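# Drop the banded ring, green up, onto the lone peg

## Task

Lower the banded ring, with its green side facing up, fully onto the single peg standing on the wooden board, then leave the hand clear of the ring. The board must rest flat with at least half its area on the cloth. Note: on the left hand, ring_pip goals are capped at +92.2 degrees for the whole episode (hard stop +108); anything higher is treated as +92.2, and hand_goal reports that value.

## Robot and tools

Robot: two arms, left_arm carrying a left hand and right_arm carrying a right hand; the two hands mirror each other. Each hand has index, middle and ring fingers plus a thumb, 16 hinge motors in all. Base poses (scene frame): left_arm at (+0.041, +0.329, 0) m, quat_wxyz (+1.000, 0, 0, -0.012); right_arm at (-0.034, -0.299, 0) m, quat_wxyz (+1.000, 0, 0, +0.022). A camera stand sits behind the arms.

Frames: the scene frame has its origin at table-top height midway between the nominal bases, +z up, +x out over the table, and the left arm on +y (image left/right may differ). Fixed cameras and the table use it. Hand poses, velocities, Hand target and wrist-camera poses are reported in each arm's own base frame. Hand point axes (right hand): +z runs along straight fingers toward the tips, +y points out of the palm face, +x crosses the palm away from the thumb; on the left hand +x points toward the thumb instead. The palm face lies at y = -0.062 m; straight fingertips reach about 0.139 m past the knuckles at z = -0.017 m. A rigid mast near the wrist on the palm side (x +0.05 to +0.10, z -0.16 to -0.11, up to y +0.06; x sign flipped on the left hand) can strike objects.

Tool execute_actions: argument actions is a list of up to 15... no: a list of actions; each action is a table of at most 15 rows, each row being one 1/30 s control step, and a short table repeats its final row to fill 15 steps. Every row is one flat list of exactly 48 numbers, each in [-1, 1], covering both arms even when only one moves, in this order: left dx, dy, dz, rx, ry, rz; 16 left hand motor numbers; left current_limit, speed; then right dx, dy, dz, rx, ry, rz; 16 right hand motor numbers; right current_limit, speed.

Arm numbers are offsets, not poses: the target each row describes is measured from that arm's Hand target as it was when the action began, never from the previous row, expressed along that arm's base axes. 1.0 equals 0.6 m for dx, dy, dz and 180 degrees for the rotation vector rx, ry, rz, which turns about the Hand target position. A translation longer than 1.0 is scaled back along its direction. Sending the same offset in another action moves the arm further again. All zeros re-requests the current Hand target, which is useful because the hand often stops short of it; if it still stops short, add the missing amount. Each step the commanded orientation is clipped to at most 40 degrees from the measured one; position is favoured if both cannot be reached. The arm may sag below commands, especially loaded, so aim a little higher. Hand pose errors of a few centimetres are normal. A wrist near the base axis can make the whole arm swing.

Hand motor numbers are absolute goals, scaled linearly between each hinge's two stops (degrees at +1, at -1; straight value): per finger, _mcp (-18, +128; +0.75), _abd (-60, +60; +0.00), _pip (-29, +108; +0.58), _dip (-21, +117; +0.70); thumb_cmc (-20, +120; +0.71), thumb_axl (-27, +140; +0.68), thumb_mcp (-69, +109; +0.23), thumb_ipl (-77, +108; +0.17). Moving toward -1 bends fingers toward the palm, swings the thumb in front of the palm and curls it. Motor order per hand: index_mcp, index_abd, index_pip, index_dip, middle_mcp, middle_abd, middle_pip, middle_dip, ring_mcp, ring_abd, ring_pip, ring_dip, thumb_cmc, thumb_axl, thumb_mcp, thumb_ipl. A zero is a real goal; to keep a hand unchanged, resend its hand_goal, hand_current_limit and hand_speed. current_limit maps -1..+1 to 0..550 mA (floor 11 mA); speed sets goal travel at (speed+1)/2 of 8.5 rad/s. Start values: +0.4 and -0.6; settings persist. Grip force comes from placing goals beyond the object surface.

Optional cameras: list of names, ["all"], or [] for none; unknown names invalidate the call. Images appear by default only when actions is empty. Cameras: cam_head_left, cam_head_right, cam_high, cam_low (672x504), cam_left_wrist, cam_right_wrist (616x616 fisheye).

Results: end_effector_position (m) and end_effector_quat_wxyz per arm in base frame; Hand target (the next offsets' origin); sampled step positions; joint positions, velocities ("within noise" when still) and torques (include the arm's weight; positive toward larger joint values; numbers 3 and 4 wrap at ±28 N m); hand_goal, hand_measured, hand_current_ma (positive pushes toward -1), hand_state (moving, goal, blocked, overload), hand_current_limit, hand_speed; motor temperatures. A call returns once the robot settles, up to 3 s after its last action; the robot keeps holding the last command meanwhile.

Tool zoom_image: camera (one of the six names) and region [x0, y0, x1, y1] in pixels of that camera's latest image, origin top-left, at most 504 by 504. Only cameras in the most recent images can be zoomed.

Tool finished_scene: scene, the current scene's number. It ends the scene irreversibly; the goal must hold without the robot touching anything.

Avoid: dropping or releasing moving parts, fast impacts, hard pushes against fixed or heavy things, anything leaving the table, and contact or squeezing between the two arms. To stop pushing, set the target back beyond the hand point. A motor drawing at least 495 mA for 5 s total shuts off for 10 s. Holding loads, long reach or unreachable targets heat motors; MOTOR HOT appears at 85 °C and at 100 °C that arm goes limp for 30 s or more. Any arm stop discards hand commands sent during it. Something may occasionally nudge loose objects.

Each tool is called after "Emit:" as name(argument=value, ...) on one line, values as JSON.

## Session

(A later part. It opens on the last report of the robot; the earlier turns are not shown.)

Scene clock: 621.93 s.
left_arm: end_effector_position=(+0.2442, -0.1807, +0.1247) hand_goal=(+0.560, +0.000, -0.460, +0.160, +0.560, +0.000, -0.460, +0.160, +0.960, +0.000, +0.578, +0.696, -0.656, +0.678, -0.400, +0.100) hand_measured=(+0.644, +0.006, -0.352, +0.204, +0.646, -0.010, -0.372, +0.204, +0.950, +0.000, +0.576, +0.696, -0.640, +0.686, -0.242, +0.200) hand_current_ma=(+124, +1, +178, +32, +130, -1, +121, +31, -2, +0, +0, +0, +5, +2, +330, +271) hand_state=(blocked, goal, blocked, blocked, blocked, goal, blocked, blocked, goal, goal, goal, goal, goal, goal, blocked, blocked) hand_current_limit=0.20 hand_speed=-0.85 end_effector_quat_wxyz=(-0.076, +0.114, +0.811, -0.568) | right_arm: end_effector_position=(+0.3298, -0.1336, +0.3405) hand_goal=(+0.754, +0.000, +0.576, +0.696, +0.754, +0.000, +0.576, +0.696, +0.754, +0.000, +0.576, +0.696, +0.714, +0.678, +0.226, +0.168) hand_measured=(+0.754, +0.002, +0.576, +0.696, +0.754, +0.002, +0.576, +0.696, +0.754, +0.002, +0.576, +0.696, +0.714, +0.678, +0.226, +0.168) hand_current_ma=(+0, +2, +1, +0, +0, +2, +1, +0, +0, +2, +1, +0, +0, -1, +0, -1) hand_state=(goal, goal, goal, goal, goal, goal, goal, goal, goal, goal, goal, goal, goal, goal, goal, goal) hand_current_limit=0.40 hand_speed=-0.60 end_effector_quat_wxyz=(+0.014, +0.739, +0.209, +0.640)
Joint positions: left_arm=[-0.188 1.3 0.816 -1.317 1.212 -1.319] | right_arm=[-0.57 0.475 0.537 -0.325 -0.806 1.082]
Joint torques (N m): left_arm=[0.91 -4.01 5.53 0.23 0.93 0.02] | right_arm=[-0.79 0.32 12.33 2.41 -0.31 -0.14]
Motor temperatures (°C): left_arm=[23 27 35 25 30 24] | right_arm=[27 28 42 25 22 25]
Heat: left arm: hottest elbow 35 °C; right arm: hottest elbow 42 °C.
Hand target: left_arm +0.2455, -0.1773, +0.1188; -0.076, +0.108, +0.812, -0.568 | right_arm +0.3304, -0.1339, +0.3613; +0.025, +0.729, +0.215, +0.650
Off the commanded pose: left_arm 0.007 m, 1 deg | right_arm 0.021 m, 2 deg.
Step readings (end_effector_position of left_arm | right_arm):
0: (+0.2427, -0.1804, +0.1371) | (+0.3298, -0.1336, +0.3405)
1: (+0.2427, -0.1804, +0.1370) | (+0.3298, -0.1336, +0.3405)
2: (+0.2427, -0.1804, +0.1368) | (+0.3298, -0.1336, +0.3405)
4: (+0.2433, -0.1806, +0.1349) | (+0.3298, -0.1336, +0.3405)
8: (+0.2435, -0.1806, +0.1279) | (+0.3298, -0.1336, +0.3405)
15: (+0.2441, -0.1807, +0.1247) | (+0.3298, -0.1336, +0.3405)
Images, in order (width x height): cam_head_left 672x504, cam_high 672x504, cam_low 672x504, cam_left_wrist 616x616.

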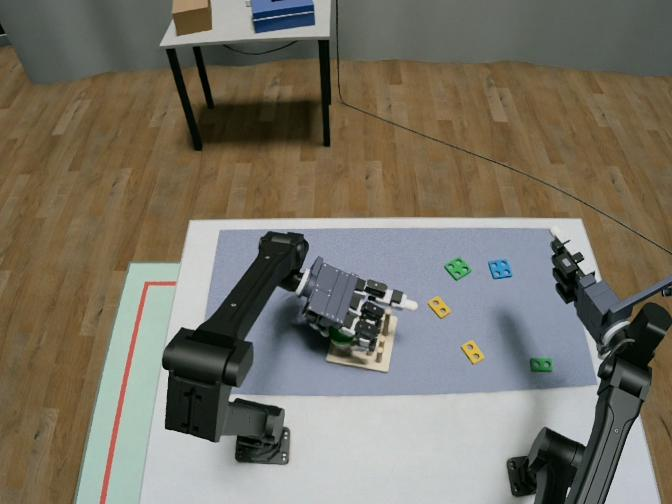

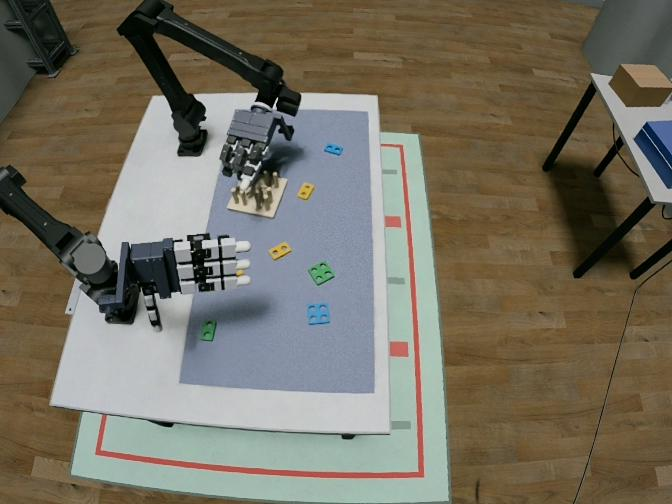

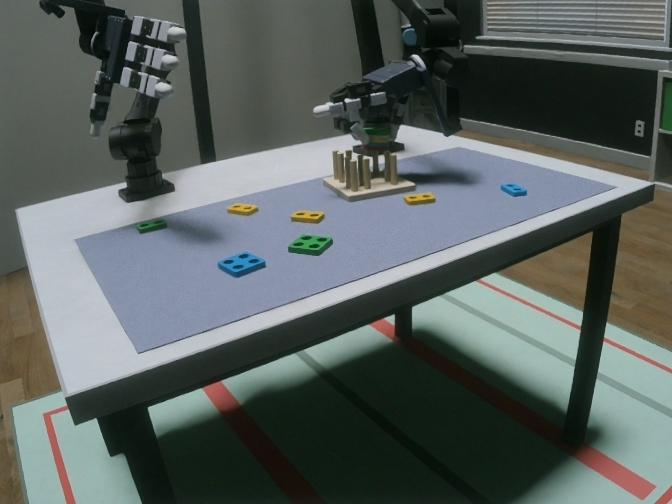

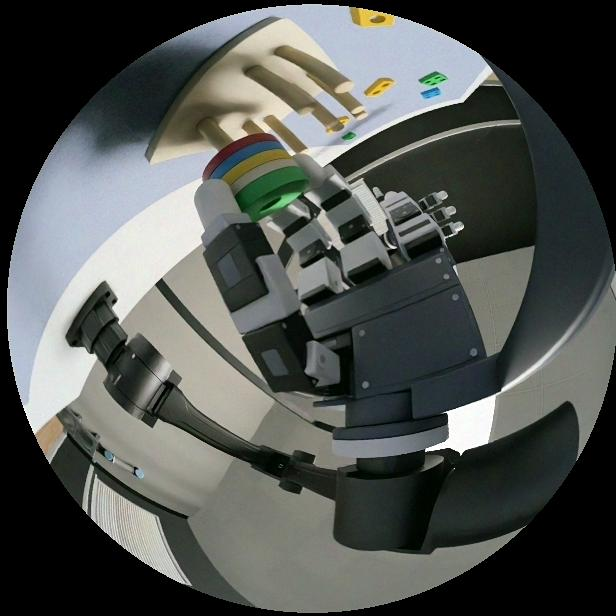

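Emit:
execute_actions(actions=[[[0.002,-0.002,-0.017,0,0,0,0.56,0,-0.46,0.16,0.56,0,-0.46,0.16,0.959,0,0.577,0.696,-0.657,0.677,-0.4,0.1,0.2,-0.85,0,0,0,0,0,0,0.754,0,0.576,0.696,0.754,0,0.576,0.696,0.754,0,0.576,0.696,0.714,0.678,0.226,0.168,0.4,-0.6]]], cameras=["cam_head_left","cam_high","cam_low","cam_left_wrist"])

Emit:
zoom_image(camera="cam_low", region=[340, 100, 420, 180])

Emit:
zoom_image(camera="cam_left_wrist", region=[150, 80, 350, 260])

Scene clock: 628.27 s.
left_arm: end_effector_position=(+0.2464, -0.1812, +0.1147) hand_goal=(+0.560, +0.000, -0.460, +0.160, +0.560, +0.000, -0.460, +0.160, +0.960, +0.000, +0.578, +0.696, -0.656, +0.678, -0.400, +0.100) hand_measured=(+0.644, +0.006, -0.352, +0.204, +0.646, -0.010, -0.372, +0.204, +0.950, +0.000, +0.576, +0.696, -0.640, +0.686, -0.242, +0.200) hand_current_ma=(+124, +1, +178, +32, +130, -1, +121, +31, -2, +0, +0, +0, +5, +2, +330, +271) hand_state=(blocked, goal, blocked, blocked, blocked, goal, blocked, blocked, goal, goal, goal, goal, goal, goal, blocked, blocked) hand_current_limit=0.20 hand_speed=-0.85 end_effector_quat_wxyz=(-0.074, +0.116, +0.811, -0.568) | right_arm: end_effector_position=(+0.3298, -0.1336, +0.3405) hand_goal=(+0.754, +0.000, +0.576, +0.696, +0.754, +0.000, +0.576, +0.696, +0.754, +0.000, +0.576, +0.696, +0.714, +0.678, +0.226, +0.168) hand_measured=(+0.754, +0.002, +0.576, +0.696, +0.754, +0.002, +0.576, +0.696, +0.754, +0.002, +0.576, +0.696, +0.714, +0.678, +0.226, +0.168) hand_current_ma=(+0, +2, +1, +0, +0, +2, +1, +0, +0, +2, +1, +0, +0, -1, +0, -1) hand_state=(goal, goal, goal, goal, goal, goal, goal, goal, goal, goal, goal, goal, goal, goal, goal, goal) hand_current_limit=0.40 hand_speed=-0.60 end_effector_quat_wxyz=(+0.014, +0.739, +0.209, +0.640)
Joint positions: left_arm=[-0.188 1.316 0.802 -1.28 1.212 -1.32] | right_arm=[-0.57 0.475 0.537 -0.325 -0.806 1.082]
Joint torques (N m): left_arm=[0.5 -4.01 5.42 0.38 0.96 -0.06] | right_arm=[-0.73 0.26 12.33 2.39 -0.31 -0.14]
Heat: left arm: hottest elbow 35 °C; right arm: hottest elbow 42 °C.
Hand target: left_arm +0.2467, -0.1785, +0.1085; -0.076, +0.108, +0.812, -0.568 | right_arm +0.3304, -0.1339, +0.3613; +0.025, +0.729, +0.215, +0.650
Off the commanded pose: left_arm 0.007 m, 1 deg | right_arm 0.021 m, 2 deg.
Step readings (end_effector_position of left_arm | right_arm):
0: (+0.2443, -0.1808, +0.1246) | (+0.3298, -0.1336, +0.3405)
1: (+0.2444, -0.1808, +0.1246) | (+0.3298, -0.1336, +0.3405)
2: (+0.2447, -0.1808, +0.1242) | (+0.3298, -0.1336, +0.3405)
4: (+0.2457, -0.1810, +0.1223) | (+0.3298, -0.1336, +0.3405)
8: (+0.2456, -0.1810, +0.1168) | (+0.3298, -0.1336, +0.3405)
15: (+0.2462, -0.1811, +0.1147) | (+0.3298, -0.1336, +0.3405)
Images, in order (width x height): cam_head_left 672x504, cam_high 672x504, cam_low 672x504, cam_left_wrist 616x616.

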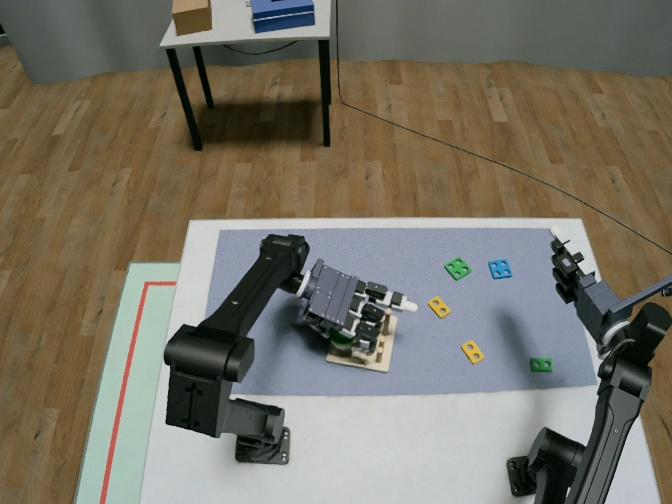

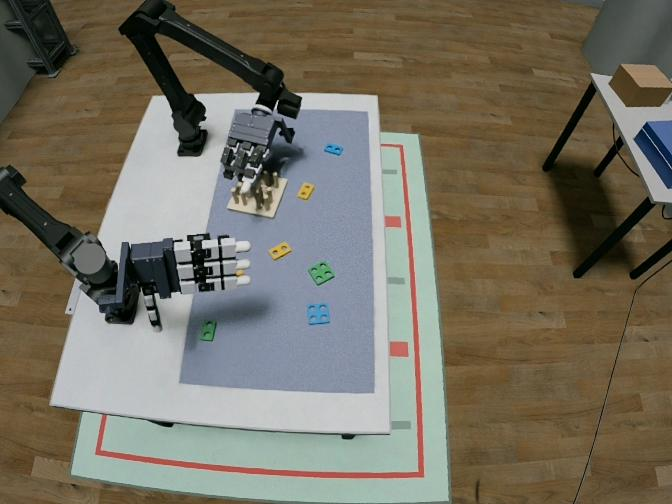

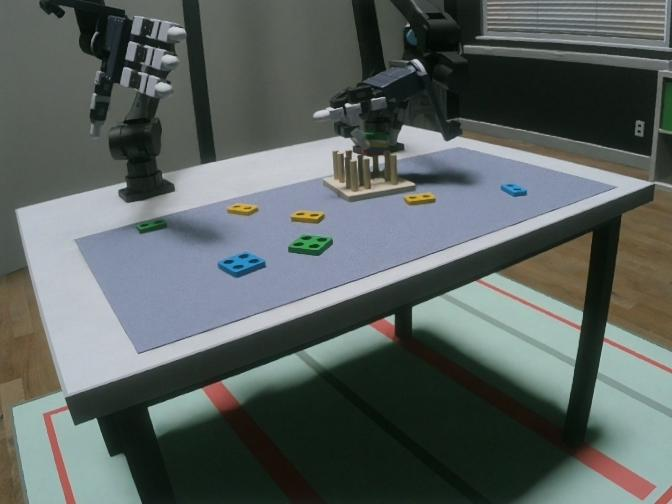

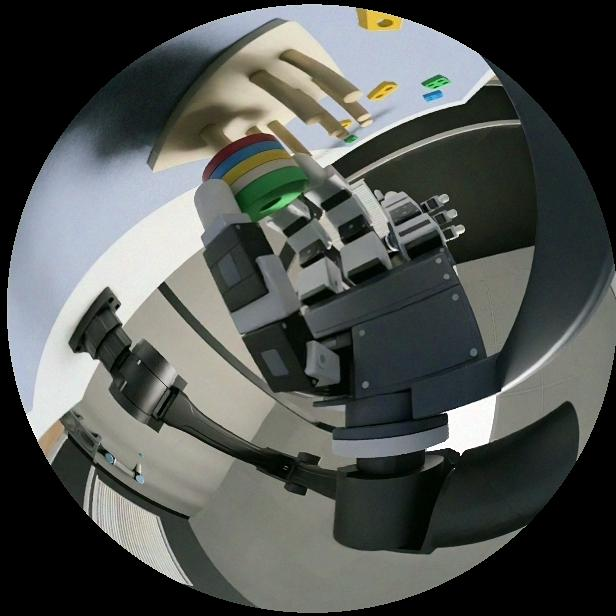

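Scaled by 6.300 from the camera's 672x504 image, which has a finer 960x720 frame.

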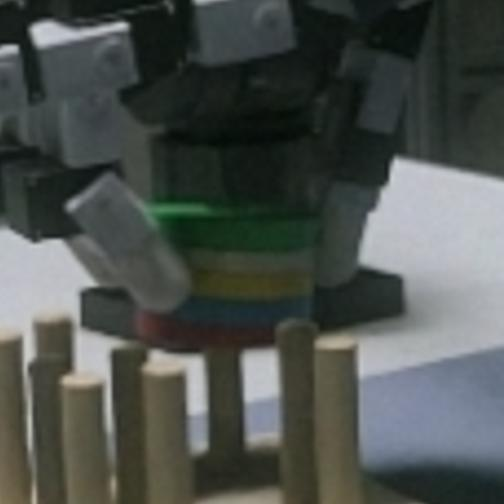

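Scaled by 2.520 from the camera's 616x616 image, which has a finer 880x880 frame.

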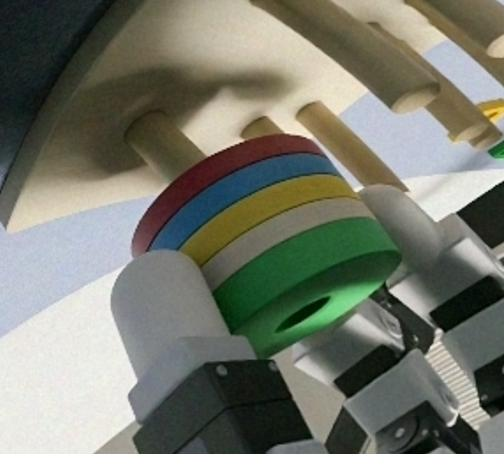

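Emit:
execute_actions(actions=[[[0,0,-0.025,0,0,0,0.56,0,-0.46,0.16,0.56,0,-0.46,0.16,0.959,0,0.577,0.696,-0.657,0.677,-0.4,0.1,0.2,-0.85,0,0,0,0,0,0,0.754,0,0.576,0.696,0.754,0,0.576,0.696,0.754,0,0.576,0.696,0.714,0.678,0.226,0.168,0.4,-0.6]]], cameras=["cam_head_left","cam_high","cam_low","cam_left_wrist"])

Emit:
zoom_image(camera="cam_low", region=[340, 100, 420, 180])

Emit:
zoom_image(camera="cam_left_wrist", region=[150, 80, 350, 260])

Emit:
zoom_image(camera="cam_head_left", region=[310, 300, 390, 380])

Scene clock: 638.53 s.
left_arm: end_effector_position=(+0.2472, -0.1813, +0.1002) hand_goal=(+0.560, +0.000, -0.460, +0.160, +0.560, +0.000, -0.460, +0.160, +0.960, +0.000, +0.578, +0.696, -0.656, +0.678, -0.400, +0.100) hand_measured=(+0.644, +0.006, -0.352, +0.204, +0.646, -0.010, -0.372, +0.204, +0.950, +0.000, +0.576, +0.696, -0.640, +0.686, -0.242, +0.200) hand_current_ma=(+124, +1, +178, +32, +130, -1, +121, +31, -2, +0, +0, +0, +5, +2, +330, +271) hand_state=(blocked, goal, blocked, blocked, blocked, goal, blocked, blocked, goal, goal, goal, goal, goal, goal, blocked, blocked) hand_current_limit=0.20 hand_speed=-0.85 end_effector_quat_wxyz=(-0.073, +0.116, +0.811, -0.568) | right_arm: end_effector_position=(+0.3298, -0.1336, +0.3405) hand_goal=(+0.754, +0.000, +0.576, +0.696, +0.754, +0.000, +0.576, +0.696, +0.754, +0.000, +0.576, +0.696, +0.714, +0.678, +0.226, +0.168) hand_measured=(+0.754, +0.002, +0.576, +0.696, +0.754, +0.002, +0.576, +0.696, +0.754, +0.002, +0.576, +0.696, +0.714, +0.678, +0.226, +0.168) hand_current_ma=(+0, +2, +1, +0, +0, +2, +1, +0, +0, +2, +1, +0, +0, -1, +0, -1) hand_state=(goal, goal, goal, goal, goal, goal, goal, goal, goal, goal, goal, goal, goal, goal, goal, goal) hand_current_limit=0.40 hand_speed=-0.60 end_effector_quat_wxyz=(+0.014, +0.739, +0.209, +0.640)
Joint positions: left_arm=[-0.188 1.341 0.781 -1.233 1.212 -1.32] | right_arm=[-0.57 0.475 0.537 -0.325 -0.806 1.082]
Joint torques (N m): left_arm=[0.5 -4.13 5.18 0.36 0.96 -0.06] | right_arm=[-0.79 0.26 12.33 2.4 -0.31 -0.14]
Heat: left arm: hottest elbow 35 °C; right arm: hottest elbow 42 °C.
Hand target: left_arm +0.2467, -0.1785, +0.0935; -0.076, +0.108, +0.812, -0.568 | right_arm +0.3304, -0.1339, +0.3613; +0.025, +0.729, +0.215, +0.650
Off the commanded pose: left_arm 0.007 m, 1 deg | right_arm 0.021 m, 2 deg.
Step readings (end_effector_position of left_arm | right_arm):
0: (+0.2464, -0.1812, +0.1147) | (+0.3298, -0.1336, +0.3405)
1: (+0.2465, -0.1812, +0.1146) | (+0.3298, -0.1336, +0.3405)
2: (+0.2469, -0.1812, +0.1139) | (+0.3298, -0.1336, +0.3405)
4: (+0.2470, -0.1813, +0.1107) | (+0.3298, -0.1336, +0.3405)
8: (+0.2459, -0.1811, +0.1027) | (+0.3298, -0.1336, +0.3405)
15: (+0.2469, -0.1813, +0.1002) | (+0.3298, -0.1336, +0.3405)
Images, in order (width x height): cam_head_left 672x504, cam_high 672x504, cam_low 672x504, cam_left_wrist 616x616.

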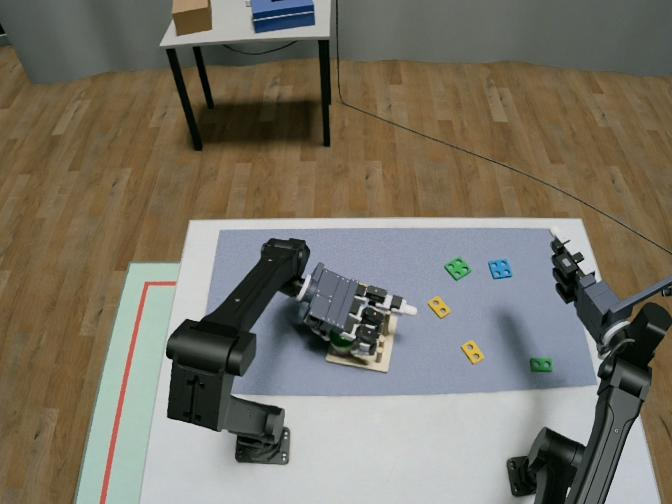

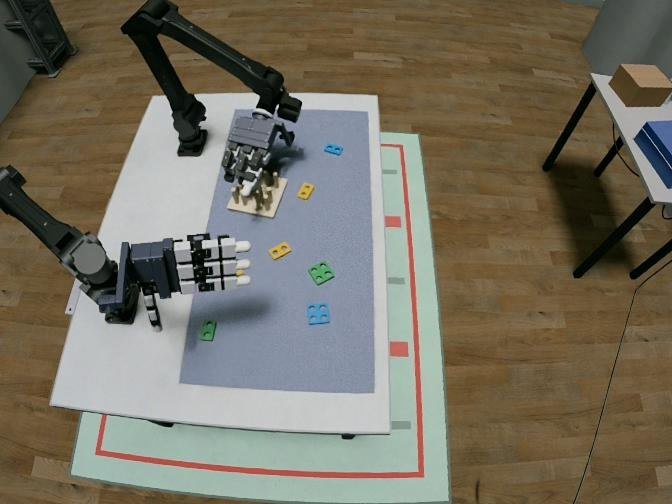

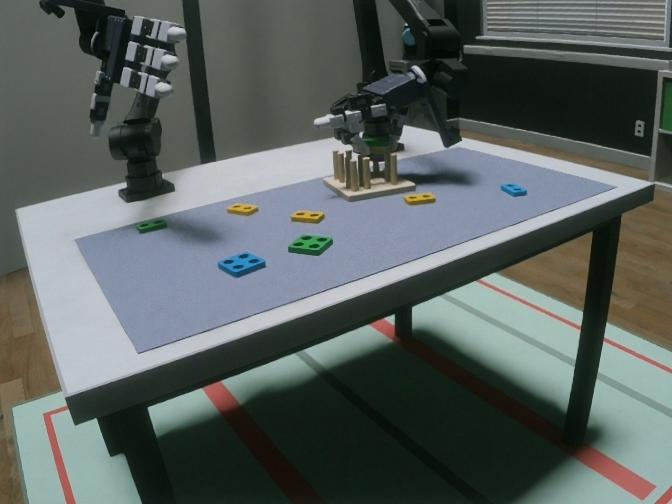

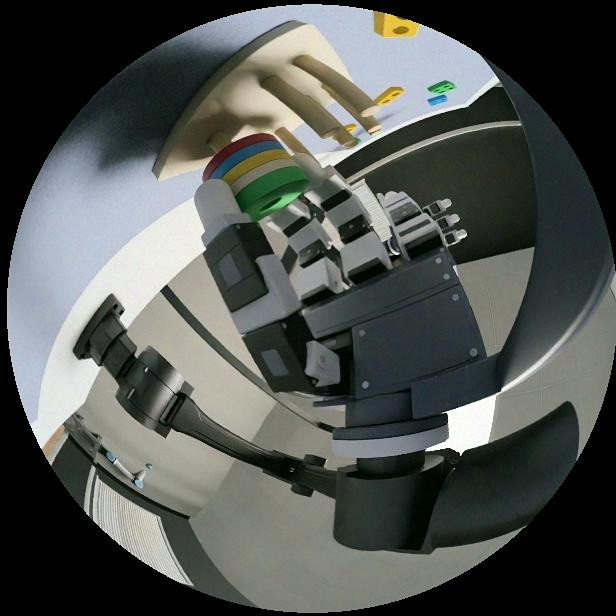

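Scaled by 6.300 from the camera's 672x504 image, which has a finer 960x720 frame.

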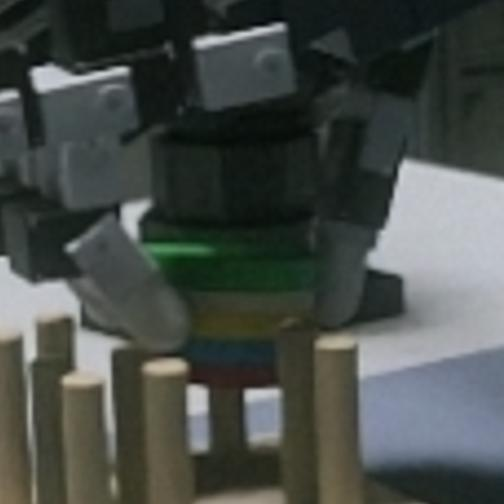

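Scaled by 2.520 from the camera's 616x616 image, which has a finer 880x880 frame.

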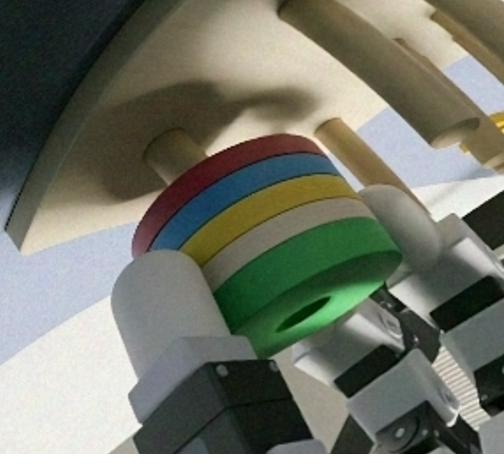

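Scaled by 6.300 from the camera's 672x504 image, which has a finer 960x720 frame.

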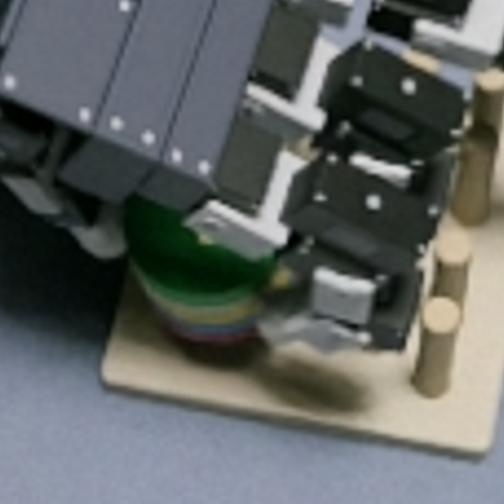

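Emit:
execute_actions(actions=[[[0,0,-0.025,0,0,0,0.56,0,-0.46,0.16,0.56,0,-0.46,0.16,0.959,0,0.577,0.696,-0.657,0.677,-0.4,0.1,0.2,-0.85,0,0,0,0,0,0,0.754,0,0.576,0.696,0.754,0,0.576,0.696,0.754,0,0.576,0.696,0.714,0.678,0.226,0.168,0.4,-0.6]],[[0,0,-0.017,0,0,0,0.56,0,-0.46,0.16,0.56,0,-0.46,0.16,0.959,0,0.577,0.696,-0.657,0.677,-0.4,0.1,0.2,-0.85,0,0,0,0,0,0,0.754,0,0.576,0.696,0.754,0,0.576,0.696,0.754,0,0.576,0.696,0.714,0.678,0.226,0.168,0.4,-0.6]]], cameras=["cam_head_left","cam_high","cam_low","cam_left_wrist"])

Emit:
zoom_image(camera="cam_low", region=[340, 120, 420, 200])

Emit:
zoom_image(camera="cam_left_wrist", region=[150, 80, 350, 260])

Emit:
zoom_image(camera="cam_head_left", region=[310, 300, 390, 380])

Scene clock: 648.60 s.
left_arm: end_effector_position=(+0.2481, -0.1824, +0.0811) hand_goal=(+0.560, +0.000, -0.460, +0.160, +0.560, +0.000, -0.460, +0.160, +0.960, +0.000, +0.578, +0.696, -0.656, +0.678, -0.400, +0.100) hand_measured=(+0.644, +0.012, -0.352, +0.204, +0.646, -0.012, -0.376, +0.204, +0.950, +0.000, +0.576, +0.696, -0.636, +0.688, -0.242, +0.200) hand_current_ma=(+124, +2, +178, +32, +130, -2, +110, +31, -2, +0, +0, +0, +7, +3, +330, +271) hand_state=(blocked, goal, blocked, blocked, blocked, goal, blocked, blocked, goal, goal, goal, goal, goal, goal, blocked, blocked) hand_current_limit=0.20 hand_speed=-0.85 end_effector_quat_wxyz=(-0.073, +0.113, +0.810, -0.571) | right_arm: end_effector_position=(+0.3298, -0.1336, +0.3405) hand_goal=(+0.754, +0.000, +0.576, +0.696, +0.754, +0.000, +0.576, +0.696, +0.754, +0.000, +0.576, +0.696, +0.714, +0.678, +0.226, +0.168) hand_measured=(+0.754, +0.002, +0.576, +0.696, +0.754, +0.002, +0.576, +0.696, +0.754, +0.002, +0.576, +0.696, +0.714, +0.678, +0.226, +0.168) hand_current_ma=(+0, +2, +1, +0, +0, +2, +1, +0, +0, +2, +1, +0, +0, -1, +0, -1) hand_state=(goal, goal, goal, goal, goal, goal, goal, goal, goal, goal, goal, goal, goal, goal, goal, goal) hand_current_limit=0.40 hand_speed=-0.60 end_effector_quat_wxyz=(+0.014, +0.739, +0.209, +0.640)
Joint positions: left_arm=[-0.188 1.376 0.753 -1.159 1.218 -1.334] | right_arm=[-0.57 0.475 0.537 -0.325 -0.806 1.082]
Joint torques (N m): left_arm=[0.56 -3.55 4.45 0.7 0.71 0.07] | right_arm=[-0.73 0.26 12.33 2.4 -0.31 -0.14]
Heat: left arm: hottest elbow 34 °C; right arm: hottest elbow 42 °C.
Hand target: left_arm +0.2466, -0.1785, +0.0683; -0.076, +0.108, +0.812, -0.568 | right_arm +0.3304, -0.1339, +0.3613; +0.025, +0.729, +0.215, +0.650
Off the commanded pose: left_arm 0.013 m, 1 deg | right_arm 0.021 m, 2 deg.
Step readings (end_effector_position of left_arm | right_arm):
0: (+0.2472, -0.1813, +0.1001) | (+0.3298, -0.1336, +0.3405)
1: (+0.2473, -0.1813, +0.1001) | (+0.3298, -0.1336, +0.3405)
2: (+0.2472, -0.1814, +0.0994) | (+0.3298, -0.1336, +0.3405)
4: (+0.2469, -0.1814, +0.0967) | (+0.3298, -0.1336, +0.3405)
8: (+0.2471, -0.1818, +0.0912) | (+0.3298, -0.1336, +0.3405)
15: (+0.2473, -0.1819, +0.0890) | (+0.3298, -0.1336, +0.3405)
16: (+0.2474, -0.1819, +0.0888) | (+0.3298, -0.1336, +0.3405)
17: (+0.2474, -0.1820, +0.0884) | (+0.3298, -0.1336, +0.3405)
19: (+0.2473, -0.1820, +0.0860) | (+0.3298, -0.1336, +0.3405)
23: (+0.2478, -0.1823, +0.0818) | (+0.3298, -0.1336, +0.3405)
30: (+0.2480, -0.1824, +0.0811) | (+0.3298, -0.1336, +0.3405)
Images, in order (width x height): cam_head_left 672x504, cam_high 672x504, cam_low 672x504, cam_left_wrist 616x616.

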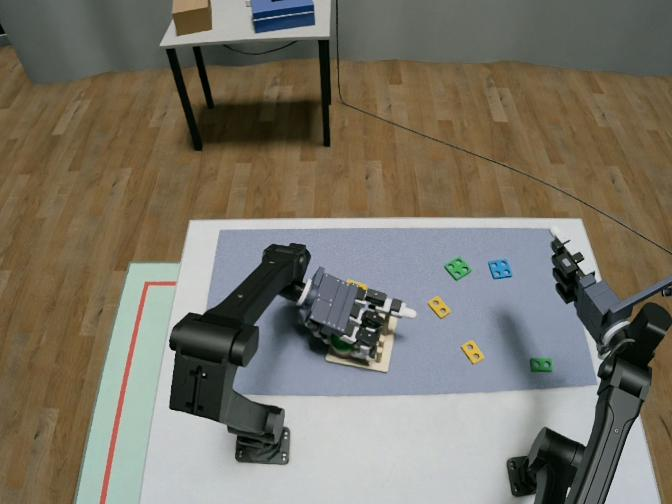

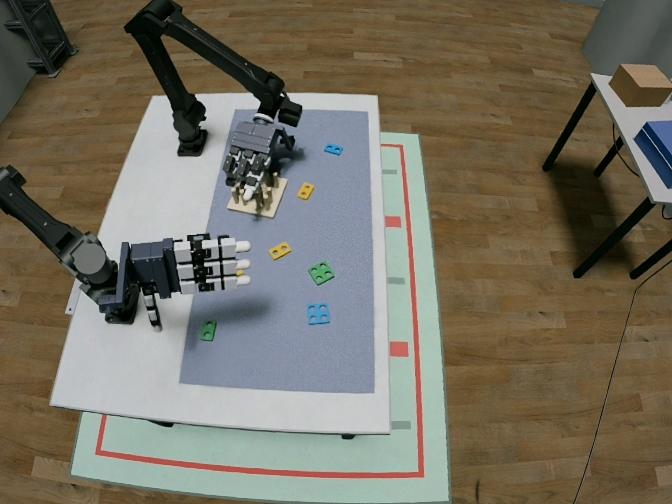

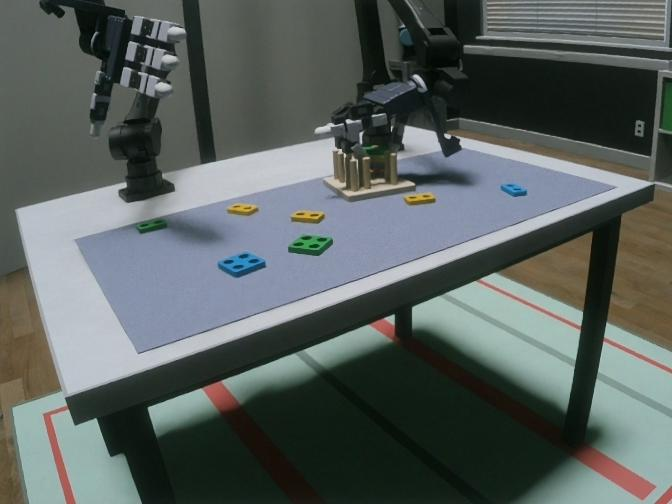

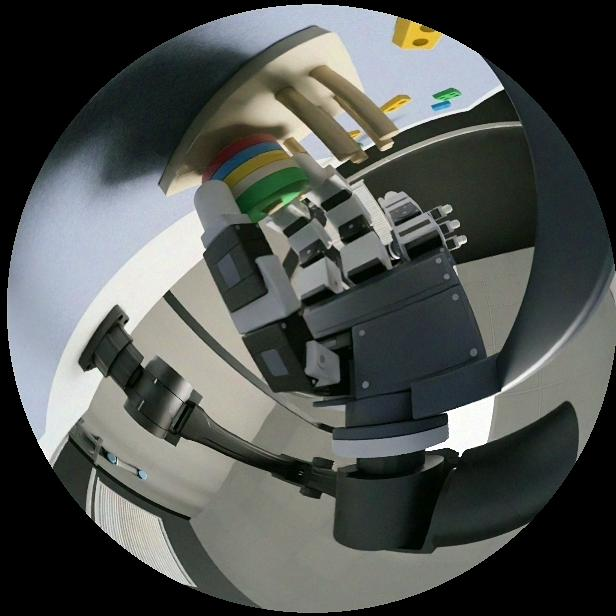

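Scaled by 6.300 from the camera's 672x504 image, which has a finer 960x720 frame.

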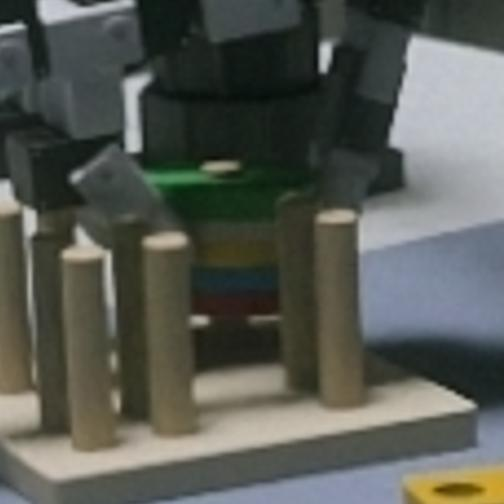

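Scaled by 2.520 from the camera's 616x616 image, which has a finer 880x880 frame.

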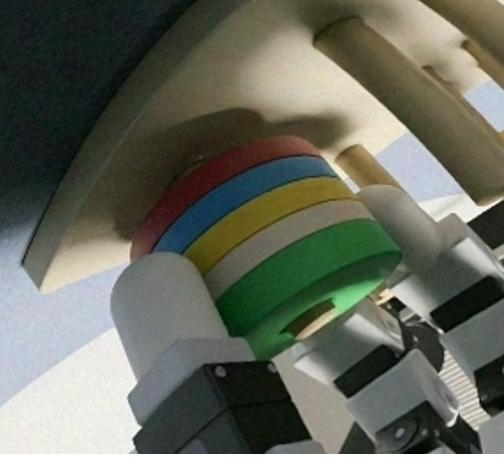

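Scaled by 6.300 from the camera's 672x504 image, which has a finer 960x720 frame.

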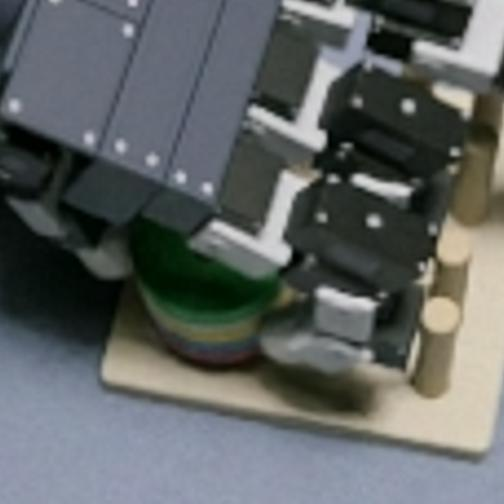

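Emit:
execute_actions(actions=[[[0,0,-0.017,0,0,0,0.56,0,-0.46,0.16,0.56,0,-0.46,0.16,0.959,0,0.577,0.696,-0.657,0.677,-0.4,0.1,0.2,-0.85,0,0,0,0,0,0,0.754,0,0.576,0.696,0.754,0,0.576,0.696,0.754,0,0.576,0.696,0.714,0.678,0.226,0.168,0.4,-0.6]]], cameras=["cam_head_left","cam_high","cam_low","cam_left_wrist"])

Emit:
zoom_image(camera="cam_low", region=[340, 120, 420, 200])

Emit:
zoom_image(camera="cam_left_wrist", region=[150, 80, 350, 260])

Scene clock: 657.83 s.
left_arm: end_effector_position=(+0.2475, -0.1836, +0.0783) hand_goal=(+0.560, +0.000, -0.460, +0.160, +0.560, +0.000, -0.460, +0.160, +0.960, +0.000, +0.578, +0.696, -0.656, +0.678, -0.400, +0.100) hand_measured=(+0.644, +0.018, -0.352, +0.204, +0.646, -0.002, -0.378, +0.202, +0.950, +0.000, +0.576, +0.696, -0.636, +0.688, -0.242, +0.200) hand_current_ma=(+124, +4, +178, +32, +130, +0, +103, +30, -2, +0, +0, +0, +8, +3, +330, +271) hand_state=(blocked, goal, blocked, blocked, blocked, goal, blocked, blocked, goal, goal, goal, goal, blocked, goal, blocked, blocked) hand_current_limit=0.20 hand_speed=-0.85 end_effector_quat_wxyz=(-0.073, +0.108, +0.808, -0.575) | right_arm: end_effector_position=(+0.3298, -0.1336, +0.3405) hand_goal=(+0.754, +0.000, +0.576, +0.696, +0.754, +0.000, +0.576, +0.696, +0.754, +0.000, +0.576, +0.696, +0.714, +0.678, +0.226, +0.168) hand_measured=(+0.754, +0.002, +0.576, +0.696, +0.754, +0.002, +0.576, +0.696, +0.754, +0.002, +0.576, +0.696, +0.714, +0.678, +0.226, +0.168) hand_current_ma=(+0, +2, +1, +0, +0, +2, +1, +0, +0, +2, +1, +0, +0, -1, +0, -1) hand_state=(goal, goal, goal, goal, goal, goal, goal, goal, goal, goal, goal, goal, goal, goal, goal, goal) hand_current_limit=0.40 hand_speed=-0.60 end_effector_quat_wxyz=(+0.014, +0.739, +0.209, +0.640)
Joint positions: left_arm=[-0.187 1.382 0.745 -1.141 1.229 -1.345] | right_arm=[-0.57 0.475 0.537 -0.325 -0.806 1.082]
Joint torques (N m): left_arm=[0.5 -2.61 3.99 1.16 0.3 0.18] | right_arm=[-0.79 0.32 12.33 2.39 -0.31 -0.14]
Heat: left arm: hottest elbow 34 °C; right arm: hottest elbow 42 °C.
Hand target: left_arm +0.2467, -0.1785, +0.0581; -0.076, +0.108, +0.812, -0.568 | right_arm +0.3304, -0.1339, +0.3613; +0.025, +0.729, +0.215, +0.650
Off the commanded pose: left_arm 0.021 m, 1 deg | right_arm 0.021 m, 2 deg.
Step readings (end_effector_position of left_arm | right_arm):
0: (+0.2481, -0.1824, +0.0811) | (+0.3298, -0.1336, +0.3405)
1: (+0.2481, -0.1824, +0.0811) | (+0.3298, -0.1336, +0.3405)
2: (+0.2481, -0.1825, +0.0808) | (+0.3298, -0.1336, +0.3405)
4: (+0.2477, -0.1830, +0.0798) | (+0.3298, -0.1336, +0.3405)
8: (+0.2474, -0.1836, +0.0784) | (+0.3298, -0.1336, +0.3405)
15: (+0.2474, -0.1836, +0.0783) | (+0.3298, -0.1336, +0.3405)
Images, in order (width x height): cam_head_left 672x504, cam_high 672x504, cam_low 672x504, cam_left_wrist 616x616.

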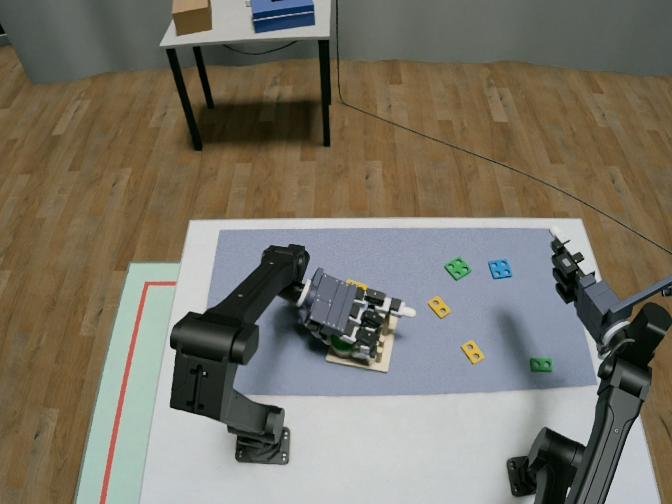

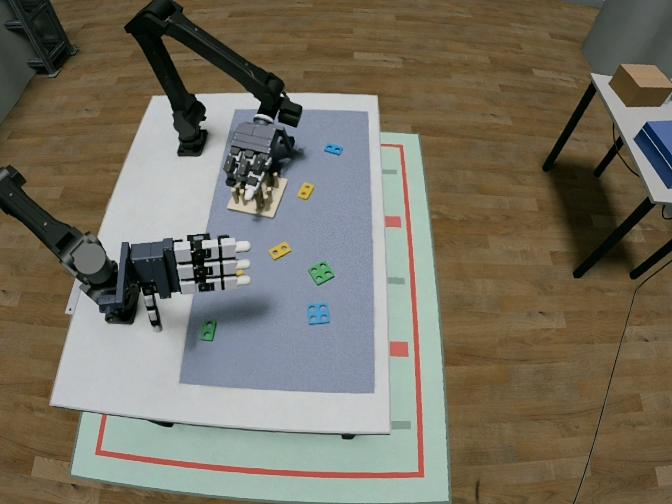

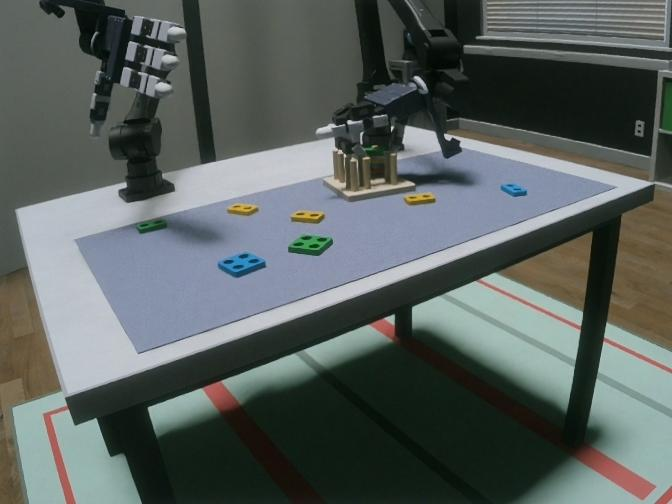

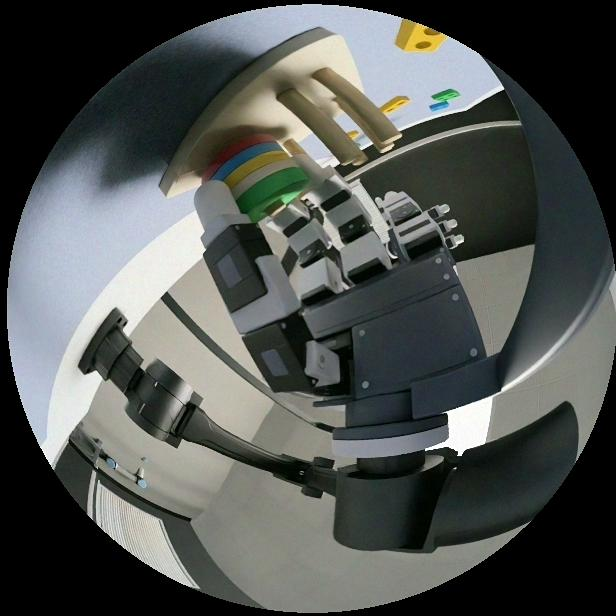

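Scaled by 6.300 from the camera's 672x504 image, which has a finer 960x720 frame.

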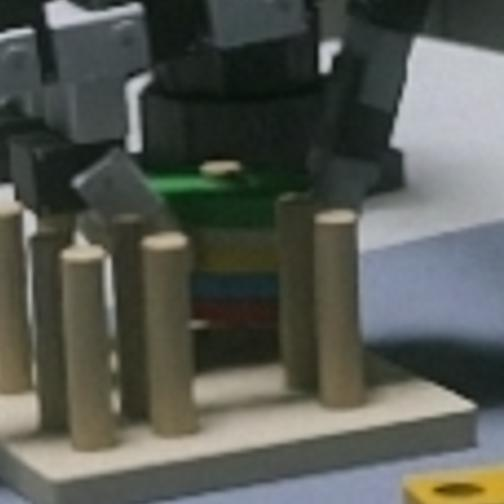

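Scaled by 2.520 from the camera's 616x616 image, which has a finer 880x880 frame.

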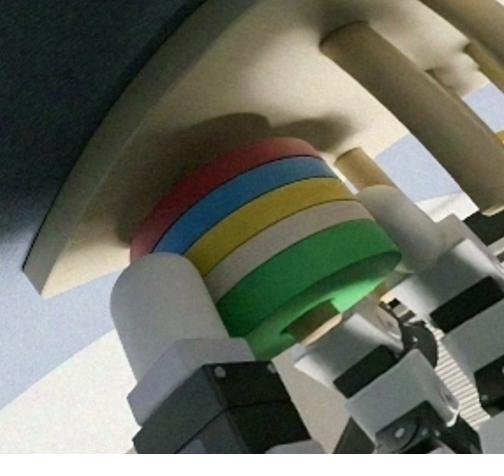

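Emit:
execute_actions(actions=[[[0,0,0.07,0,0,0,0.56,0,-0.46,0.16,0.56,0,-0.46,0.16,0.959,0,0.577,0.696,-0.657,0.677,-0.4,0.1,0.2,-0.85,0,0,0,0,0,0,0.754,0,0.576,0.696,0.754,0,0.576,0.696,0.754,0,0.576,0.696,0.714,0.678,0.226,0.168,0.4,-0.6]],[[0,0,0.07,0,0,0,0.56,0,-0.46,0.16,0.56,0,-0.46,0.16,0.959,0,0.577,0.696,-0.657,0.677,-0.4,0.1,0.2,-0.85,0,0,0,0,0,0,0.754,0,0.576,0.696,0.754,0,0.576,0.696,0.754,0,0.576,0.696,0.714,0.678,0.226,0.168,0.4,-0.6]],[[0,0,0.05,0,0,0,0.56,0,-0.46,0.16,0.56,0,-0.46,0.16,0.959,0,0.577,0.696,-0.657,0.677,-0.4,0.1,0.2,-0.85,0,0,0,0,0,0,0.754,0,0.576,0.696,0.754,0,0.576,0.696,0.754,0,0.576,0.696,0.714,0.678,0.226,0.168,0.4,-0.6]],[[0.085,-0.025,0,0,0,0,0.56,0,-0.46,0.16,0.56,0,-0.46,0.16,0.959,0,0.577,0.696,-0.657,0.677,-0.4,0.1,0.2,-0.85,0,0,0,0,0,0,0.754,0,0.576,0.696,0.754,0,0.576,0.696,0.754,0,0.576,0.696,0.714,0.678,0.226,0.168,0.4,-0.6]],[[0.085,-0.025,0,0,0,0,0.56,0,-0.46,0.16,0.56,0,-0.46,0.16,0.959,0,0.577,0.696,-0.657,0.677,-0.4,0.1,0.2,-0.85,0,0,0,0,0,0,0.754,0,0.576,0.696,0.754,0,0.576,0.696,0.754,0,0.576,0.696,0.714,0.678,0.226,0.168,0.4,-0.6]],[[0.085,-0.025,0,0,0,0,0.56,0,-0.46,0.16,0.56,0,-0.46,0.16,0.959,0,0.577,0.696,-0.657,0.677,-0.4,0.1,0.2,-0.85,0,0,0,0,0,0,0.754,0,0.576,0.696,0.754,0,0.576,0.696,0.754,0,0.576,0.696,0.714,0.678,0.226,0.168,0.4,-0.6]]], cameras=["cam_head_left","cam_high","cam_low","cam_left_wrist"])

Emit:
zoom_image(camera="cam_high", region=[200, 130, 360, 250])

Emit:
zoom_image(camera="cam_head_left", region=[300, 240, 460, 380])

Scene clock: 721.50 s.
left_arm: end_effector_position=(+0.3881, -0.2140, +0.1627) hand_goal=(+0.560, +0.000, -0.460, +0.160, +0.560, +0.000, -0.460, +0.160, +0.960, +0.000, +0.578, +0.696, -0.656, +0.678, -0.400, +0.100) hand_measured=(+0.644, +0.018, -0.352, +0.204, +0.646, -0.012, -0.380, +0.200, +0.950, +0.000, +0.576, +0.696, -0.634, +0.688, -0.242, +0.200) hand_current_ma=(+124, +4, +178, +32, +132, -2, +98, +26, -2, +0, +0, +0, +8, +3, +330, +271) hand_state=(blocked, goal, blocked, blocked, blocked, goal, blocked, blocked, goal, goal, goal, goal, blocked, goal, blocked, blocked) hand_current_limit=0.20 hand_speed=-0.85 end_effector_quat_wxyz=(-0.078, +0.099, +0.813, -0.568) | right_arm: end_effector_position=(+0.3298, -0.1336, +0.3405) hand_goal=(+0.754, +0.000, +0.576, +0.696, +0.754, +0.000, +0.576, +0.696, +0.754, +0.000, +0.576, +0.696, +0.714, +0.678, +0.226, +0.168) hand_measured=(+0.754, +0.002, +0.576, +0.696, +0.754, +0.002, +0.576, +0.696, +0.754, +0.002, +0.576, +0.696, +0.714, +0.678, +0.226, +0.168) hand_current_ma=(+0, +2, +1, +0, +0, +2, +1, +0, +0, +2, +1, +0, +0, -1, +0, -1) hand_state=(goal, goal, goal, goal, goal, goal, goal, goal, goal, goal, goal, goal, goal, goal, goal, goal) hand_current_limit=0.40 hand_speed=-0.60 end_effector_quat_wxyz=(+0.014, +0.739, +0.209, +0.640)
Joint positions: left_arm=[-0.199 1.618 1.269 -1.381 1.216 -1.416] | right_arm=[-0.57 0.475 0.537 -0.325 -0.806 1.082]
Joint torques (N m): left_arm=[-1.49 -8.64 10.1 -0.18 1.06 -0.13] | right_arm=[-0.79 0.32 12.31 2.4 -0.31 -0.14]
Heat: left arm: hottest elbow 34 °C; right arm: hottest elbow 43 °C.
Hand target: left_arm +0.3997, -0.2234, +0.1722; -0.076, +0.108, +0.812, -0.568 | right_arm +0.3304, -0.1339, +0.3613; +0.025, +0.729, +0.215, +0.650
Off the commanded pose: left_arm 0.018 m, 1 deg | right_arm 0.021 m, 2 deg.
Step readings (end_effector_position of left_arm | right_arm):
0: (+0.2475, -0.1836, +0.0783) | (+0.3298, -0.1336, +0.3405)
1: (+0.2475, -0.1836, +0.0783) | (+0.3298, -0.1336, +0.3405)
2: (+0.2469, -0.1835, +0.0786) | (+0.3298, -0.1336, +0.3405)
4: (+0.2447, -0.1828, +0.0801) | (+0.3298, -0.1336, +0.3405)
8: (+0.2379, -0.1796, +0.0841) | (+0.3298, -0.1336, +0.3405)
15: (+0.2338, -0.1787, +0.0877) | (+0.3298, -0.1336, +0.3405)
16: (+0.2334, -0.1787, +0.0879) | (+0.3298, -0.1336, +0.3405)
17: (+0.2329, -0.1784, +0.0893) | (+0.3298, -0.1336, +0.3405)
19: (+0.2303, -0.1778, +0.0963) | (+0.3298, -0.1336, +0.3405)
23: (+0.2317, -0.1781, +0.1172) | (+0.3298, -0.1336, +0.3405)
30: (+0.2310, -0.1780, +0.1284) | (+0.3298, -0.1336, +0.3405)
31: (+0.2305, -0.1779, +0.1286) | (+0.3298, -0.1336, +0.3405)
32: (+0.2297, -0.1777, +0.1297) | (+0.3298, -0.1336, +0.3405)
34: (+0.2285, -0.1775, +0.1346) | (+0.3298, -0.1336, +0.3405)
38: (+0.2316, -0.1781, +0.1486) | (+0.3298, -0.1336, +0.3405)
45: (+0.2322, -0.1782, +0.1572) | (+0.3298, -0.1336, +0.3405)
46: (+0.2322, -0.1782, +0.1575) | (+0.3298, -0.1336, +0.3405)
47: (+0.2338, -0.1785, +0.1581) | (+0.3298, -0.1336, +0.3405)
49: (+0.2437, -0.1804, +0.1607) | (+0.3298, -0.1336, +0.3405)
53: (+0.2732, -0.1860, +0.1638) | (+0.3298, -0.1336, +0.3405)
60: (+0.2814, -0.1876, +0.1611) | (+0.3298, -0.1336, +0.3405)
61: (+0.2818, -0.1876, +0.1613) | (+0.3298, -0.1336, +0.3405)
62: (+0.2838, -0.1880, +0.1617) | (+0.3298, -0.1336, +0.3405)
64: (+0.2955, -0.1903, +0.1635) | (+0.3298, -0.1336, +0.3405)
68: (+0.3269, -0.1968, +0.1644) | (+0.3298, -0.1336, +0.3405)
75: (+0.3340, -0.1992, +0.1609) | (+0.3298, -0.1336, +0.3405)
76: (+0.3344, -0.1992, +0.1613) | (+0.3298, -0.1336, +0.3405)
77: (+0.3366, -0.1997, +0.1619) | (+0.3298, -0.1336, +0.3405)
79: (+0.3485, -0.2029, +0.1644) | (+0.3298, -0.1336, +0.3405)
83: (+0.3790, -0.2105, +0.1661) | (+0.3298, -0.1336, +0.3405)
90: (+0.3864, -0.2129, +0.1608) | (+0.3298, -0.1336, +0.3405)
Images, in order (width x height): cam_head_left 672x504, cam_high 672x504, cam_low 672x504, cam_left_wrist 616x616.

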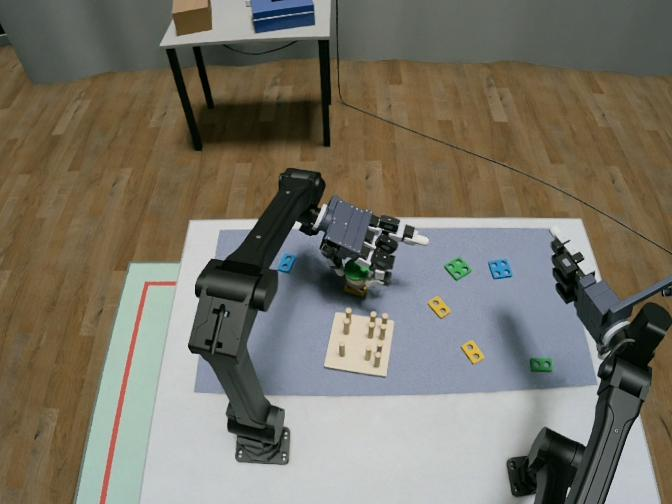

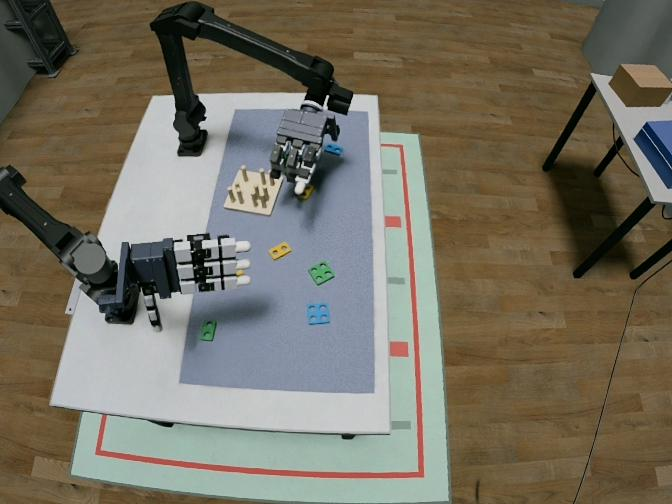

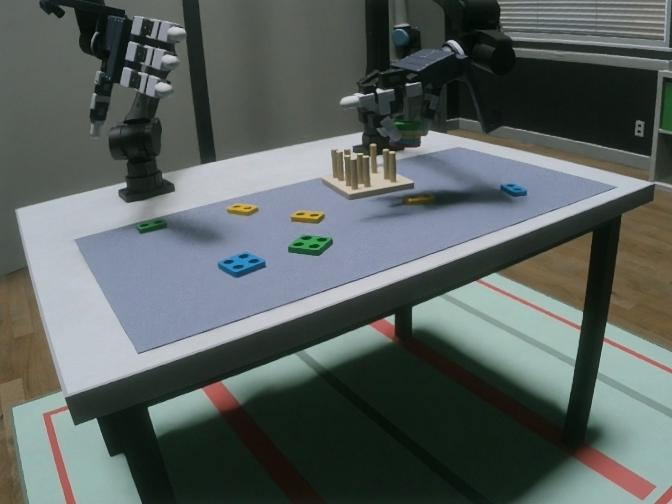

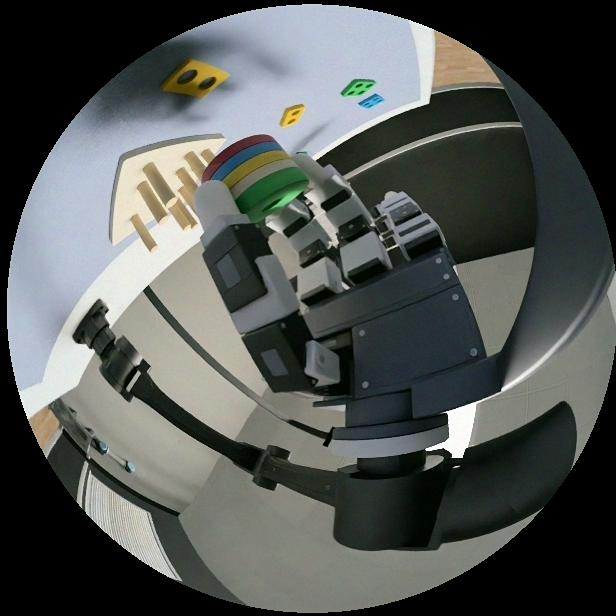

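Scaled by 3.150 from the camera's 672x504 image, which has a finer 960x720 frame.

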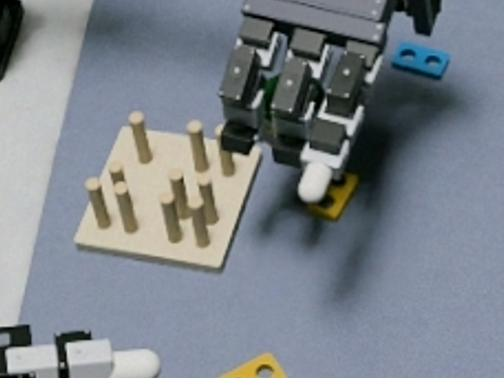

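Scaled by 3.150 from the camera's 672x504 image, which has a finer 960x720 frame.

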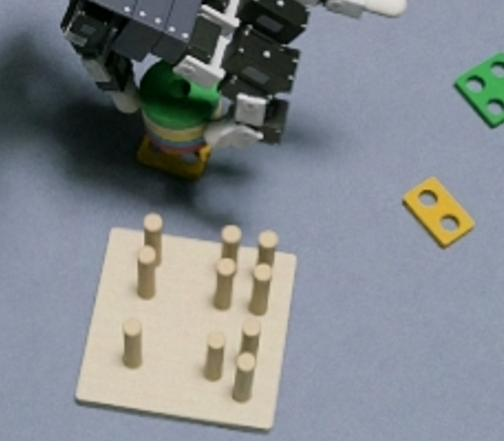

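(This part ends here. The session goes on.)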